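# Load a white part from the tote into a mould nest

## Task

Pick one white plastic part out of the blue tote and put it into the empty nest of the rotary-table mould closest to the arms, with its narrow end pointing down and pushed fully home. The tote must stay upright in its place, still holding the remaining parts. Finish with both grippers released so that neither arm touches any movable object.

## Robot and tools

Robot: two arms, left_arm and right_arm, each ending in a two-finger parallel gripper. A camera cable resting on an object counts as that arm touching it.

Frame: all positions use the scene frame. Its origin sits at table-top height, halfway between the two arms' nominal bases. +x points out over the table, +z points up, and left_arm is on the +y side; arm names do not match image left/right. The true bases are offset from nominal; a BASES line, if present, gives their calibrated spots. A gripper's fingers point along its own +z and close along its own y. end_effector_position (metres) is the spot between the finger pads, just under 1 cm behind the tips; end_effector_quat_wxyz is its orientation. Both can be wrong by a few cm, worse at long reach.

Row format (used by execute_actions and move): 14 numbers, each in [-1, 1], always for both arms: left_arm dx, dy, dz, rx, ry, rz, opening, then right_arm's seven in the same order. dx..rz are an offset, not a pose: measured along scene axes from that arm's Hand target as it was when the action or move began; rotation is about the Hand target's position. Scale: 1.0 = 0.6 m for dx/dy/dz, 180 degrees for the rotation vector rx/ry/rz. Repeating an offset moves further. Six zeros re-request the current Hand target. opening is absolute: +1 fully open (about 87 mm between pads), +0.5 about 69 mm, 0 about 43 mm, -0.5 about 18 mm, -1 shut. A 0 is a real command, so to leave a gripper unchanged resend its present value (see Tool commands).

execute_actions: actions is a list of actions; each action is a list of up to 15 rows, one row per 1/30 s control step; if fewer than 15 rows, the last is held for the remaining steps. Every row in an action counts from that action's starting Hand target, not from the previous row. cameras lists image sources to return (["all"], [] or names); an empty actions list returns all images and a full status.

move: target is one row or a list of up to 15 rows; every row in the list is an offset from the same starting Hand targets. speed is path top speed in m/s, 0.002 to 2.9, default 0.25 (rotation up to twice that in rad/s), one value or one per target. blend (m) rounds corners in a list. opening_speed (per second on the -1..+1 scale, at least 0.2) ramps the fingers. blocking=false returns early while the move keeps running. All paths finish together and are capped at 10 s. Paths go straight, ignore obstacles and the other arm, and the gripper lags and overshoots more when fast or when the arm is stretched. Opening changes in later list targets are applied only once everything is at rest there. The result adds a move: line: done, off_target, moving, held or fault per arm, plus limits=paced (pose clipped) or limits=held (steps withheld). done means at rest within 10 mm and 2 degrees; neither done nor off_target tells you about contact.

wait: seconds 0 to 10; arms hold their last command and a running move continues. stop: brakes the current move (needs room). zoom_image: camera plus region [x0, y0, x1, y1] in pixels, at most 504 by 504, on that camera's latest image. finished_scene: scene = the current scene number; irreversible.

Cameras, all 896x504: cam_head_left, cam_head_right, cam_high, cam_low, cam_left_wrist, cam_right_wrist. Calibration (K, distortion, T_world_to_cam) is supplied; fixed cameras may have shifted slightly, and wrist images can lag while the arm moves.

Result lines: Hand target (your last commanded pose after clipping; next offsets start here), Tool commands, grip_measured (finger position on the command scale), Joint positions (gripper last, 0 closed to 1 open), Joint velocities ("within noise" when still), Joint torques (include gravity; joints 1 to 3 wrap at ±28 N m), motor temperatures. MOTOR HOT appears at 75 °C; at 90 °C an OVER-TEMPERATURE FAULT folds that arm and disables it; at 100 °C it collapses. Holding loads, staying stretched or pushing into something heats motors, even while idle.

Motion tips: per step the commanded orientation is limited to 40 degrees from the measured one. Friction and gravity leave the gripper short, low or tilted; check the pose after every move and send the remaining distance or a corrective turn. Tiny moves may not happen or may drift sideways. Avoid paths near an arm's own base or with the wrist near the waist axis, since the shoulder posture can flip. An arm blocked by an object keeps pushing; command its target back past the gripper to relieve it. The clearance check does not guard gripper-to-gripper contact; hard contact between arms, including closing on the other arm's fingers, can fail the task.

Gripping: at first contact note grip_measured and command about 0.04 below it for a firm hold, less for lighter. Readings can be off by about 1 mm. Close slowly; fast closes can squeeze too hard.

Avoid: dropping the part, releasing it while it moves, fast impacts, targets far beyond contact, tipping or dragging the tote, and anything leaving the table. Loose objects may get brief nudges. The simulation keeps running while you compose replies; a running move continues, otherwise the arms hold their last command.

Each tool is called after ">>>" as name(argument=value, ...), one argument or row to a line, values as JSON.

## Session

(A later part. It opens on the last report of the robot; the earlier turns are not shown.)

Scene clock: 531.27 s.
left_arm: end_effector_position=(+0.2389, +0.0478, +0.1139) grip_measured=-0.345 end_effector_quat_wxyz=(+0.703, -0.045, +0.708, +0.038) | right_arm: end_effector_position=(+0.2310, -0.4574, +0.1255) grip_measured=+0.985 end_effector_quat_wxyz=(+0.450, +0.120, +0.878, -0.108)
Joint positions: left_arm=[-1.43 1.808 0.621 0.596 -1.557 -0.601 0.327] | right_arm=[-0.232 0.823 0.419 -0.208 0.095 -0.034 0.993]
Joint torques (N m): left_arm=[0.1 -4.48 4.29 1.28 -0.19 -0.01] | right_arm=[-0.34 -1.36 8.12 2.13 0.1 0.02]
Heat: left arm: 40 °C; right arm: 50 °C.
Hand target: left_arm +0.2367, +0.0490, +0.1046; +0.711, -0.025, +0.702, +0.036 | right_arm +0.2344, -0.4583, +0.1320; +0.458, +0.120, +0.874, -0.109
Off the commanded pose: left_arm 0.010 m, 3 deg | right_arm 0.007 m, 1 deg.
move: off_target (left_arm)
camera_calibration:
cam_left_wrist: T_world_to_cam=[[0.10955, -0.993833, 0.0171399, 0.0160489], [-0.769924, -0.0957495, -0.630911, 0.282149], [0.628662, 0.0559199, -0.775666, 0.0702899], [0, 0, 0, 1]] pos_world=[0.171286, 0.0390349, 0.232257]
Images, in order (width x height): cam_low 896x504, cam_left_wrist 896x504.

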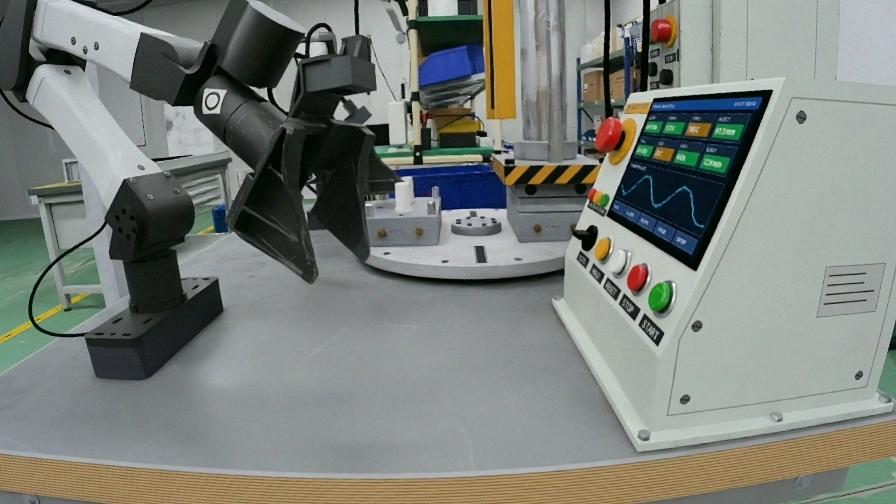

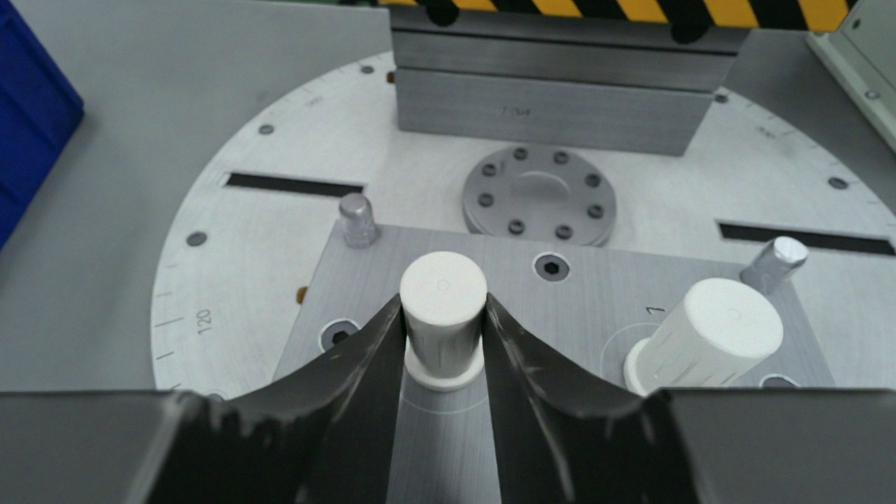

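>>> move(
  target=[0.002,-0.001,0.009, 0,0,0,-0.6, 0,0,0,0,0,0,1],
  speed=0.03,
)

>>> move(
  target=[0,0,0, 0,0,0,-0.15, 0,0,0,0,0,0,1],
  opening_speed=0.3,
  cameras=["cam_left_wrist","cam_low"],
)

>>> zoom_image(
  camera="cam_left_wrist",
  region=[300, 220, 620, 504],
)

>>> zoom_image(
  camera="cam_low",
  region=[380, 160, 450, 230],
)

Scene clock: 539.20 s.
left_arm: end_effector_position=(+0.2389, +0.0470, +0.1142) grip_measured=-0.345 end_effector_quat_wxyz=(+0.702, -0.037, +0.710, +0.042) | right_arm: end_effector_position=(+0.2310, -0.4574, +0.1255) grip_measured=+0.985 end_effector_quat_wxyz=(+0.450, +0.120, +0.878, -0.108)
Joint positions: left_arm=[-1.43 1.808 0.621 0.61 -1.55 -0.567 0.327] | right_arm=[-0.232 0.823 0.419 -0.208 0.095 -0.034 0.993]
Joint torques (N m): left_arm=[0.42 -5.61 4.31 1.38 -0.22 0.02] | right_arm=[-0.36 -1.26 8.12 2.13 0.09 0.01]
Heat: left arm: 39 °C; right arm: 50 °C.
Hand target: left_arm +0.2379, +0.0484, +0.1100; +0.711, -0.025, +0.702, +0.036 | right_arm +0.2344, -0.4583, +0.1320; +0.458, +0.120, +0.874, -0.109
Off the commanded pose: left_arm 0.005 m, 2 deg | right_arm 0.007 m, 1 deg.
move: done

Scene clock: 541.33 s.
left_arm: end_effector_position=(+0.2388, +0.0470, +0.1169) grip_measured=-0.150 end_effector_quat_wxyz=(+0.702, -0.038, +0.710, +0.036) | right_arm: end_effector_position=(+0.2310, -0.4574, +0.1255) grip_measured=+0.985 end_effector_quat_wxyz=(+0.450, +0.120, +0.878, -0.108)
Joint positions: left_arm=[-1.43 1.808 0.595 0.739 -1.544 -0.475 0.425] | right_arm=[-0.232 0.823 0.419 -0.208 0.095 -0.034 0.993]
Joint torques (N m): left_arm=[0.46 -4.56 4.49 1.42 -0.18 0.02] | right_arm=[-0.31 -1.24 8.06 2.13 0.11 0.02]
Heat: left arm: 39 °C; right arm: 50 °C.
Hand target: left_arm +0.2379, +0.0484, +0.1100; +0.711, -0.025, +0.702, +0.036 | right_arm +0.2344, -0.4583, +0.1320; +0.458, +0.120, +0.874, -0.109
Off the commanded pose: left_arm 0.007 m, 2 deg | right_arm 0.007 m, 1 deg.
move: done
camera_calibration:
cam_left_wrist: T_world_to_cam=[[0.0975768, -0.995195, 0.0081565, 0.0192573], [-0.774358, -0.0810675, -0.627533, 0.283829], [0.625178, 0.0549166, -0.778548, 0.0739585], [0, 0, 0, 1]] pos_world=[0.171669, 0.0381125, 0.235535]
Images, in order (width x height): cam_low 896x504, cam_left_wrist 896x504.

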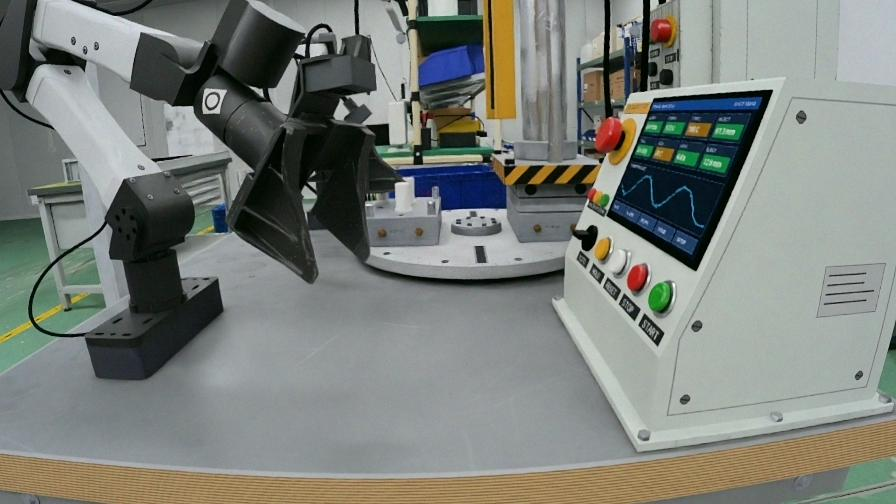

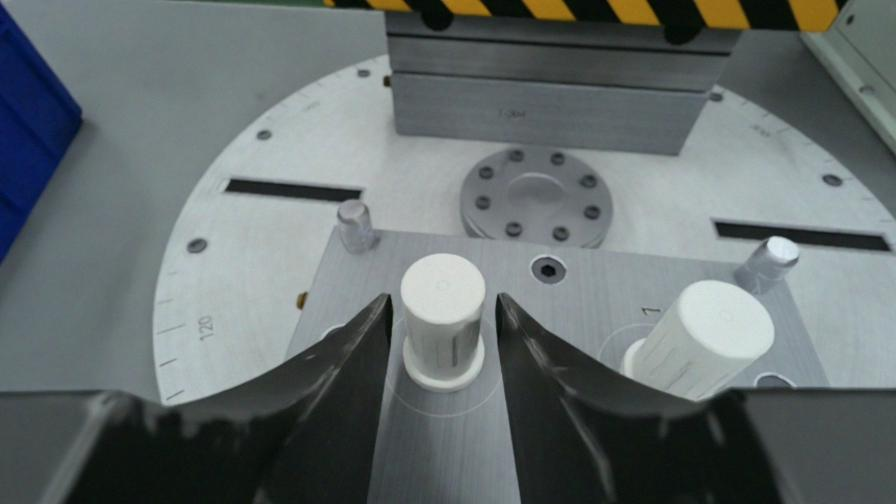

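Scaled by 1.575 from the camera's 896x504 image, which has a finer 1280x720 frame.

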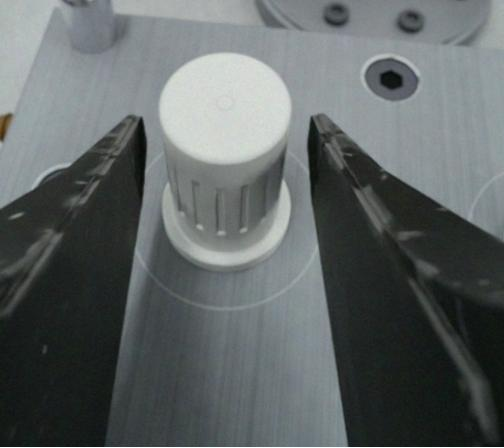

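Scaled by 7.200 from the camera's 896x504 image, which has a finer 1280x720 frame.

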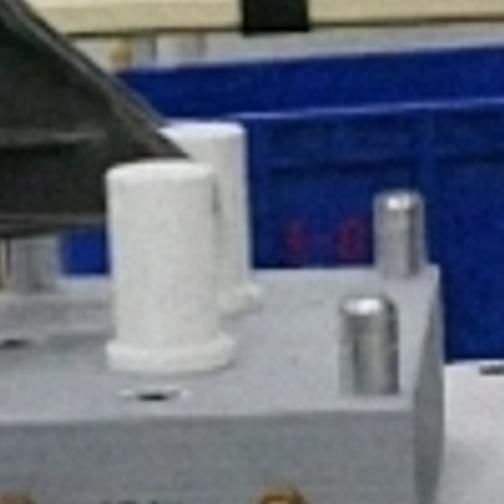

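>>> move(
  target=[
    [-0.005,0.0,0.06, 0,0,0,-0.15, 0,0,0,0,0,0,1],
    [-0.06,0.01,0.2, 0,0,0,-0.15, 0,0,0,0,0,0,1],
    [-0.06,0.03,0.3, 0,0,0,-0.15, 0,0,0,0,0,0,1],
  ],
  speed=0.12,
  blend=0.02,
  cameras=["all"],
)

>>> zoom_image(
  camera="cam_low",
  region=[380, 160, 450, 230],
)

>>> zoom_image(
  camera="cam_left_wrist",
  region=[320, 220, 720, 504],
)

Scene clock: 550.97 s.
left_arm: end_effector_position=(+0.2051, +0.0665, +0.2812) grip_measured=-0.150 end_effector_quat_wxyz=(+0.707, +0.013, +0.707, +0.020) | right_arm: end_effector_position=(+0.2310, -0.4574, +0.1255) grip_measured=+0.985 end_effector_quat_wxyz=(+0.450, +0.120, +0.878, -0.108)
Joint positions: left_arm=[-1.55 1.261 0.707 0.595 -1.572 0.088 0.425] | right_arm=[-0.232 0.823 0.419 -0.208 0.095 -0.034 0.993]
Joint torques (N m): left_arm=[-0.08 -4.56 9.77 1.22 -0.01 0.01] | right_arm=[-0.34 -1.35 8.06 2.11 0.09 0]
Heat: left arm: 40 °C; right arm: 50 °C.
Hand target: left_arm +0.2019, +0.0664, +0.2900; +0.711, -0.025, +0.702, +0.036 | right_arm +0.2344, -0.4583, +0.1320; +0.458, +0.120, +0.874, -0.109
Off the commanded pose: left_arm 0.009 m, 5 deg | right_arm 0.007 m, 1 deg.
joint sent to its limit (left arm) — joint 5 (wrist yaw), lower limit. The joint targets are off in orientation, not in position.
move: off_target (left_arm); blend cut to 0.018 m at target 1
camera_calibration:
cam_left_wrist: T_world_to_cam=[[0.00211131, -0.999207, -0.0397671, 0.0738924], [-0.771319, 0.0236825, -0.636008, 0.357217], [0.636445, 0.0320159, -0.770657, 0.218968], [0, 0, 0, 1]] pos_world=[0.136012, 0.0583635, 0.39888]
cam_right_wrist: T_world_to_cam=[[-0.31501, -0.944202, 0.0961823, -0.375248], [-0.946053, 0.304287, -0.111325, 0.397031], [0.0758463, -0.126062, -0.989119, 0.190546], [0, 0, 0, 1]] pos_world=[0.242954, -0.451101, 0.268765]

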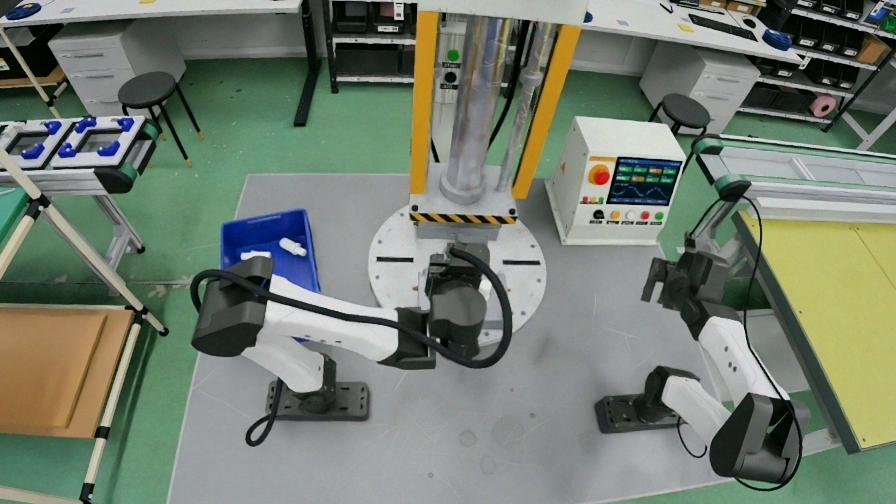

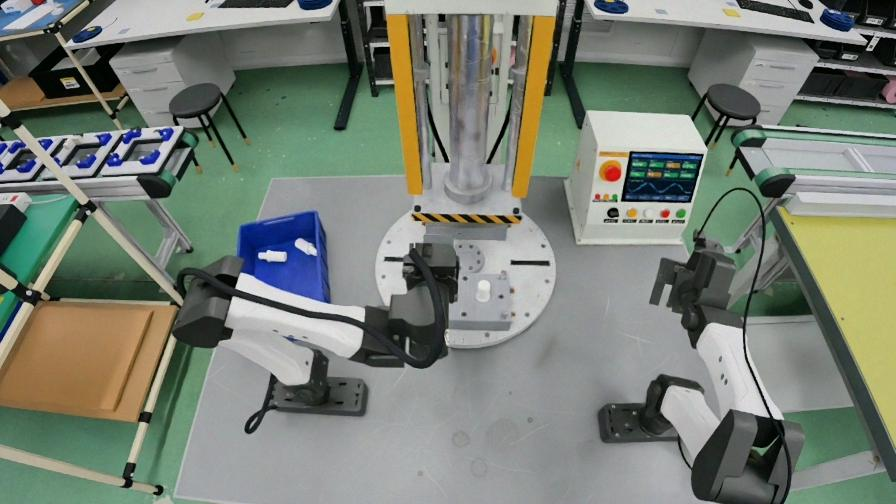

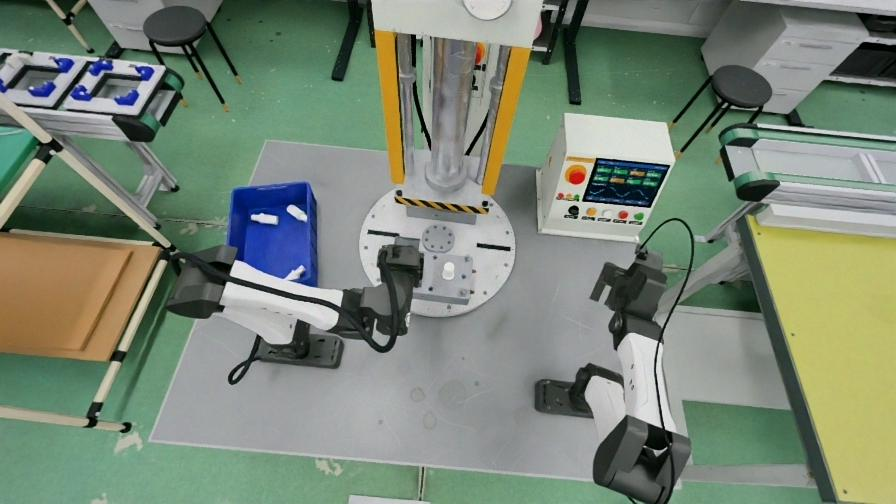

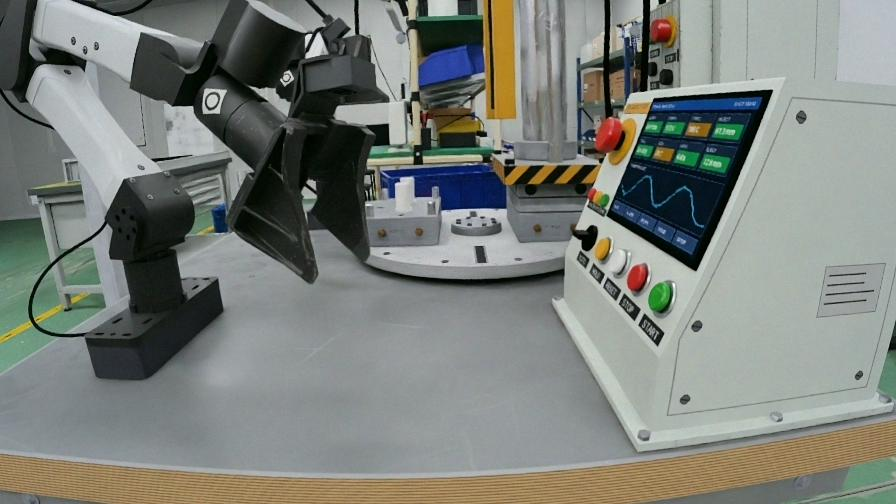

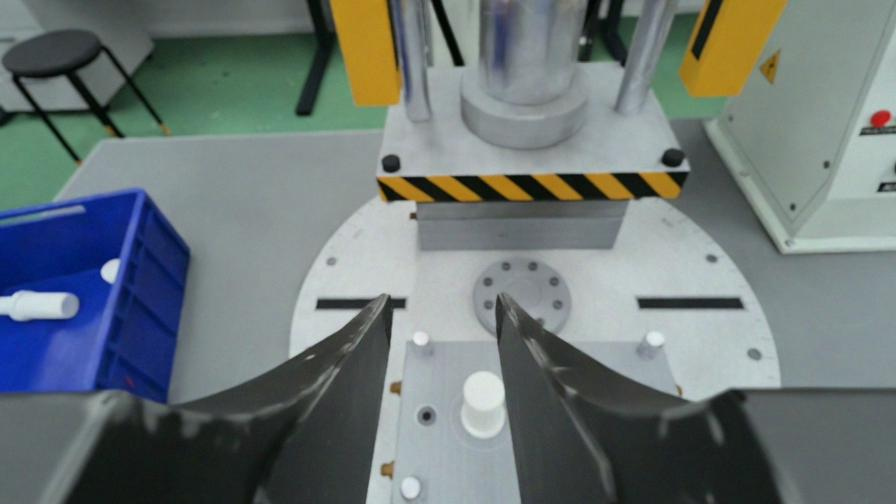

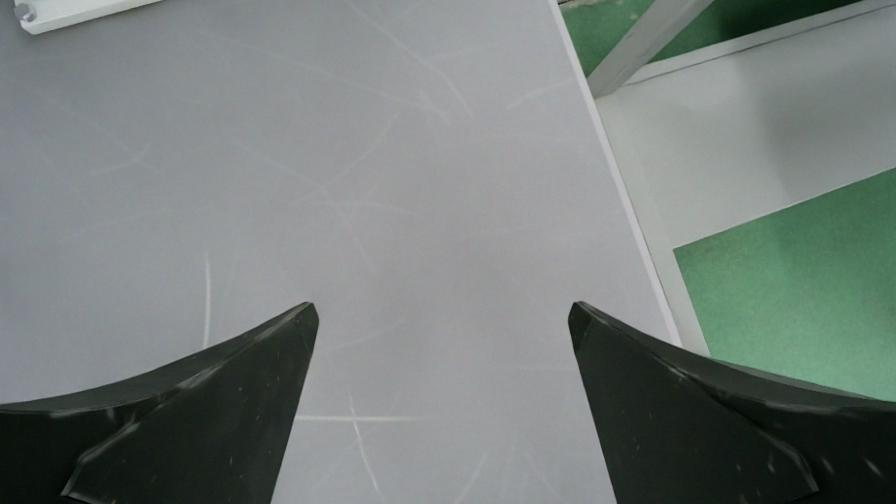

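Scaled by 7.200 from the camera's 896x504 image, which has a finer 1280x720 frame.

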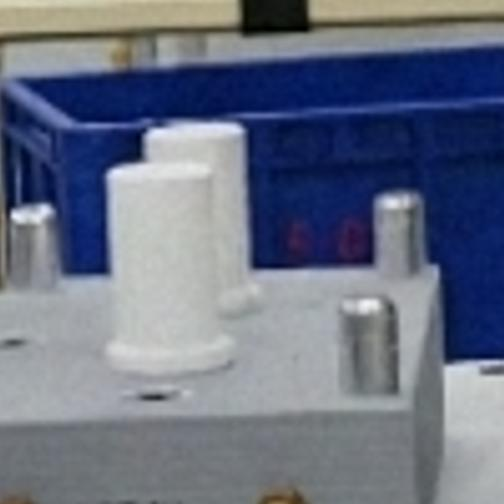

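Scaled by 1.260 from the camera's 896x504 image, which has a finer 1280x720 frame.

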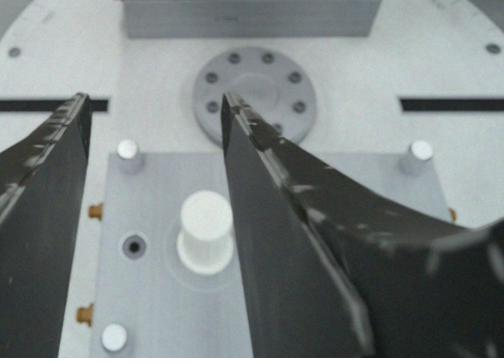

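>>> finished_scene(
  scene=2,
)

The scene is finished: the task was done.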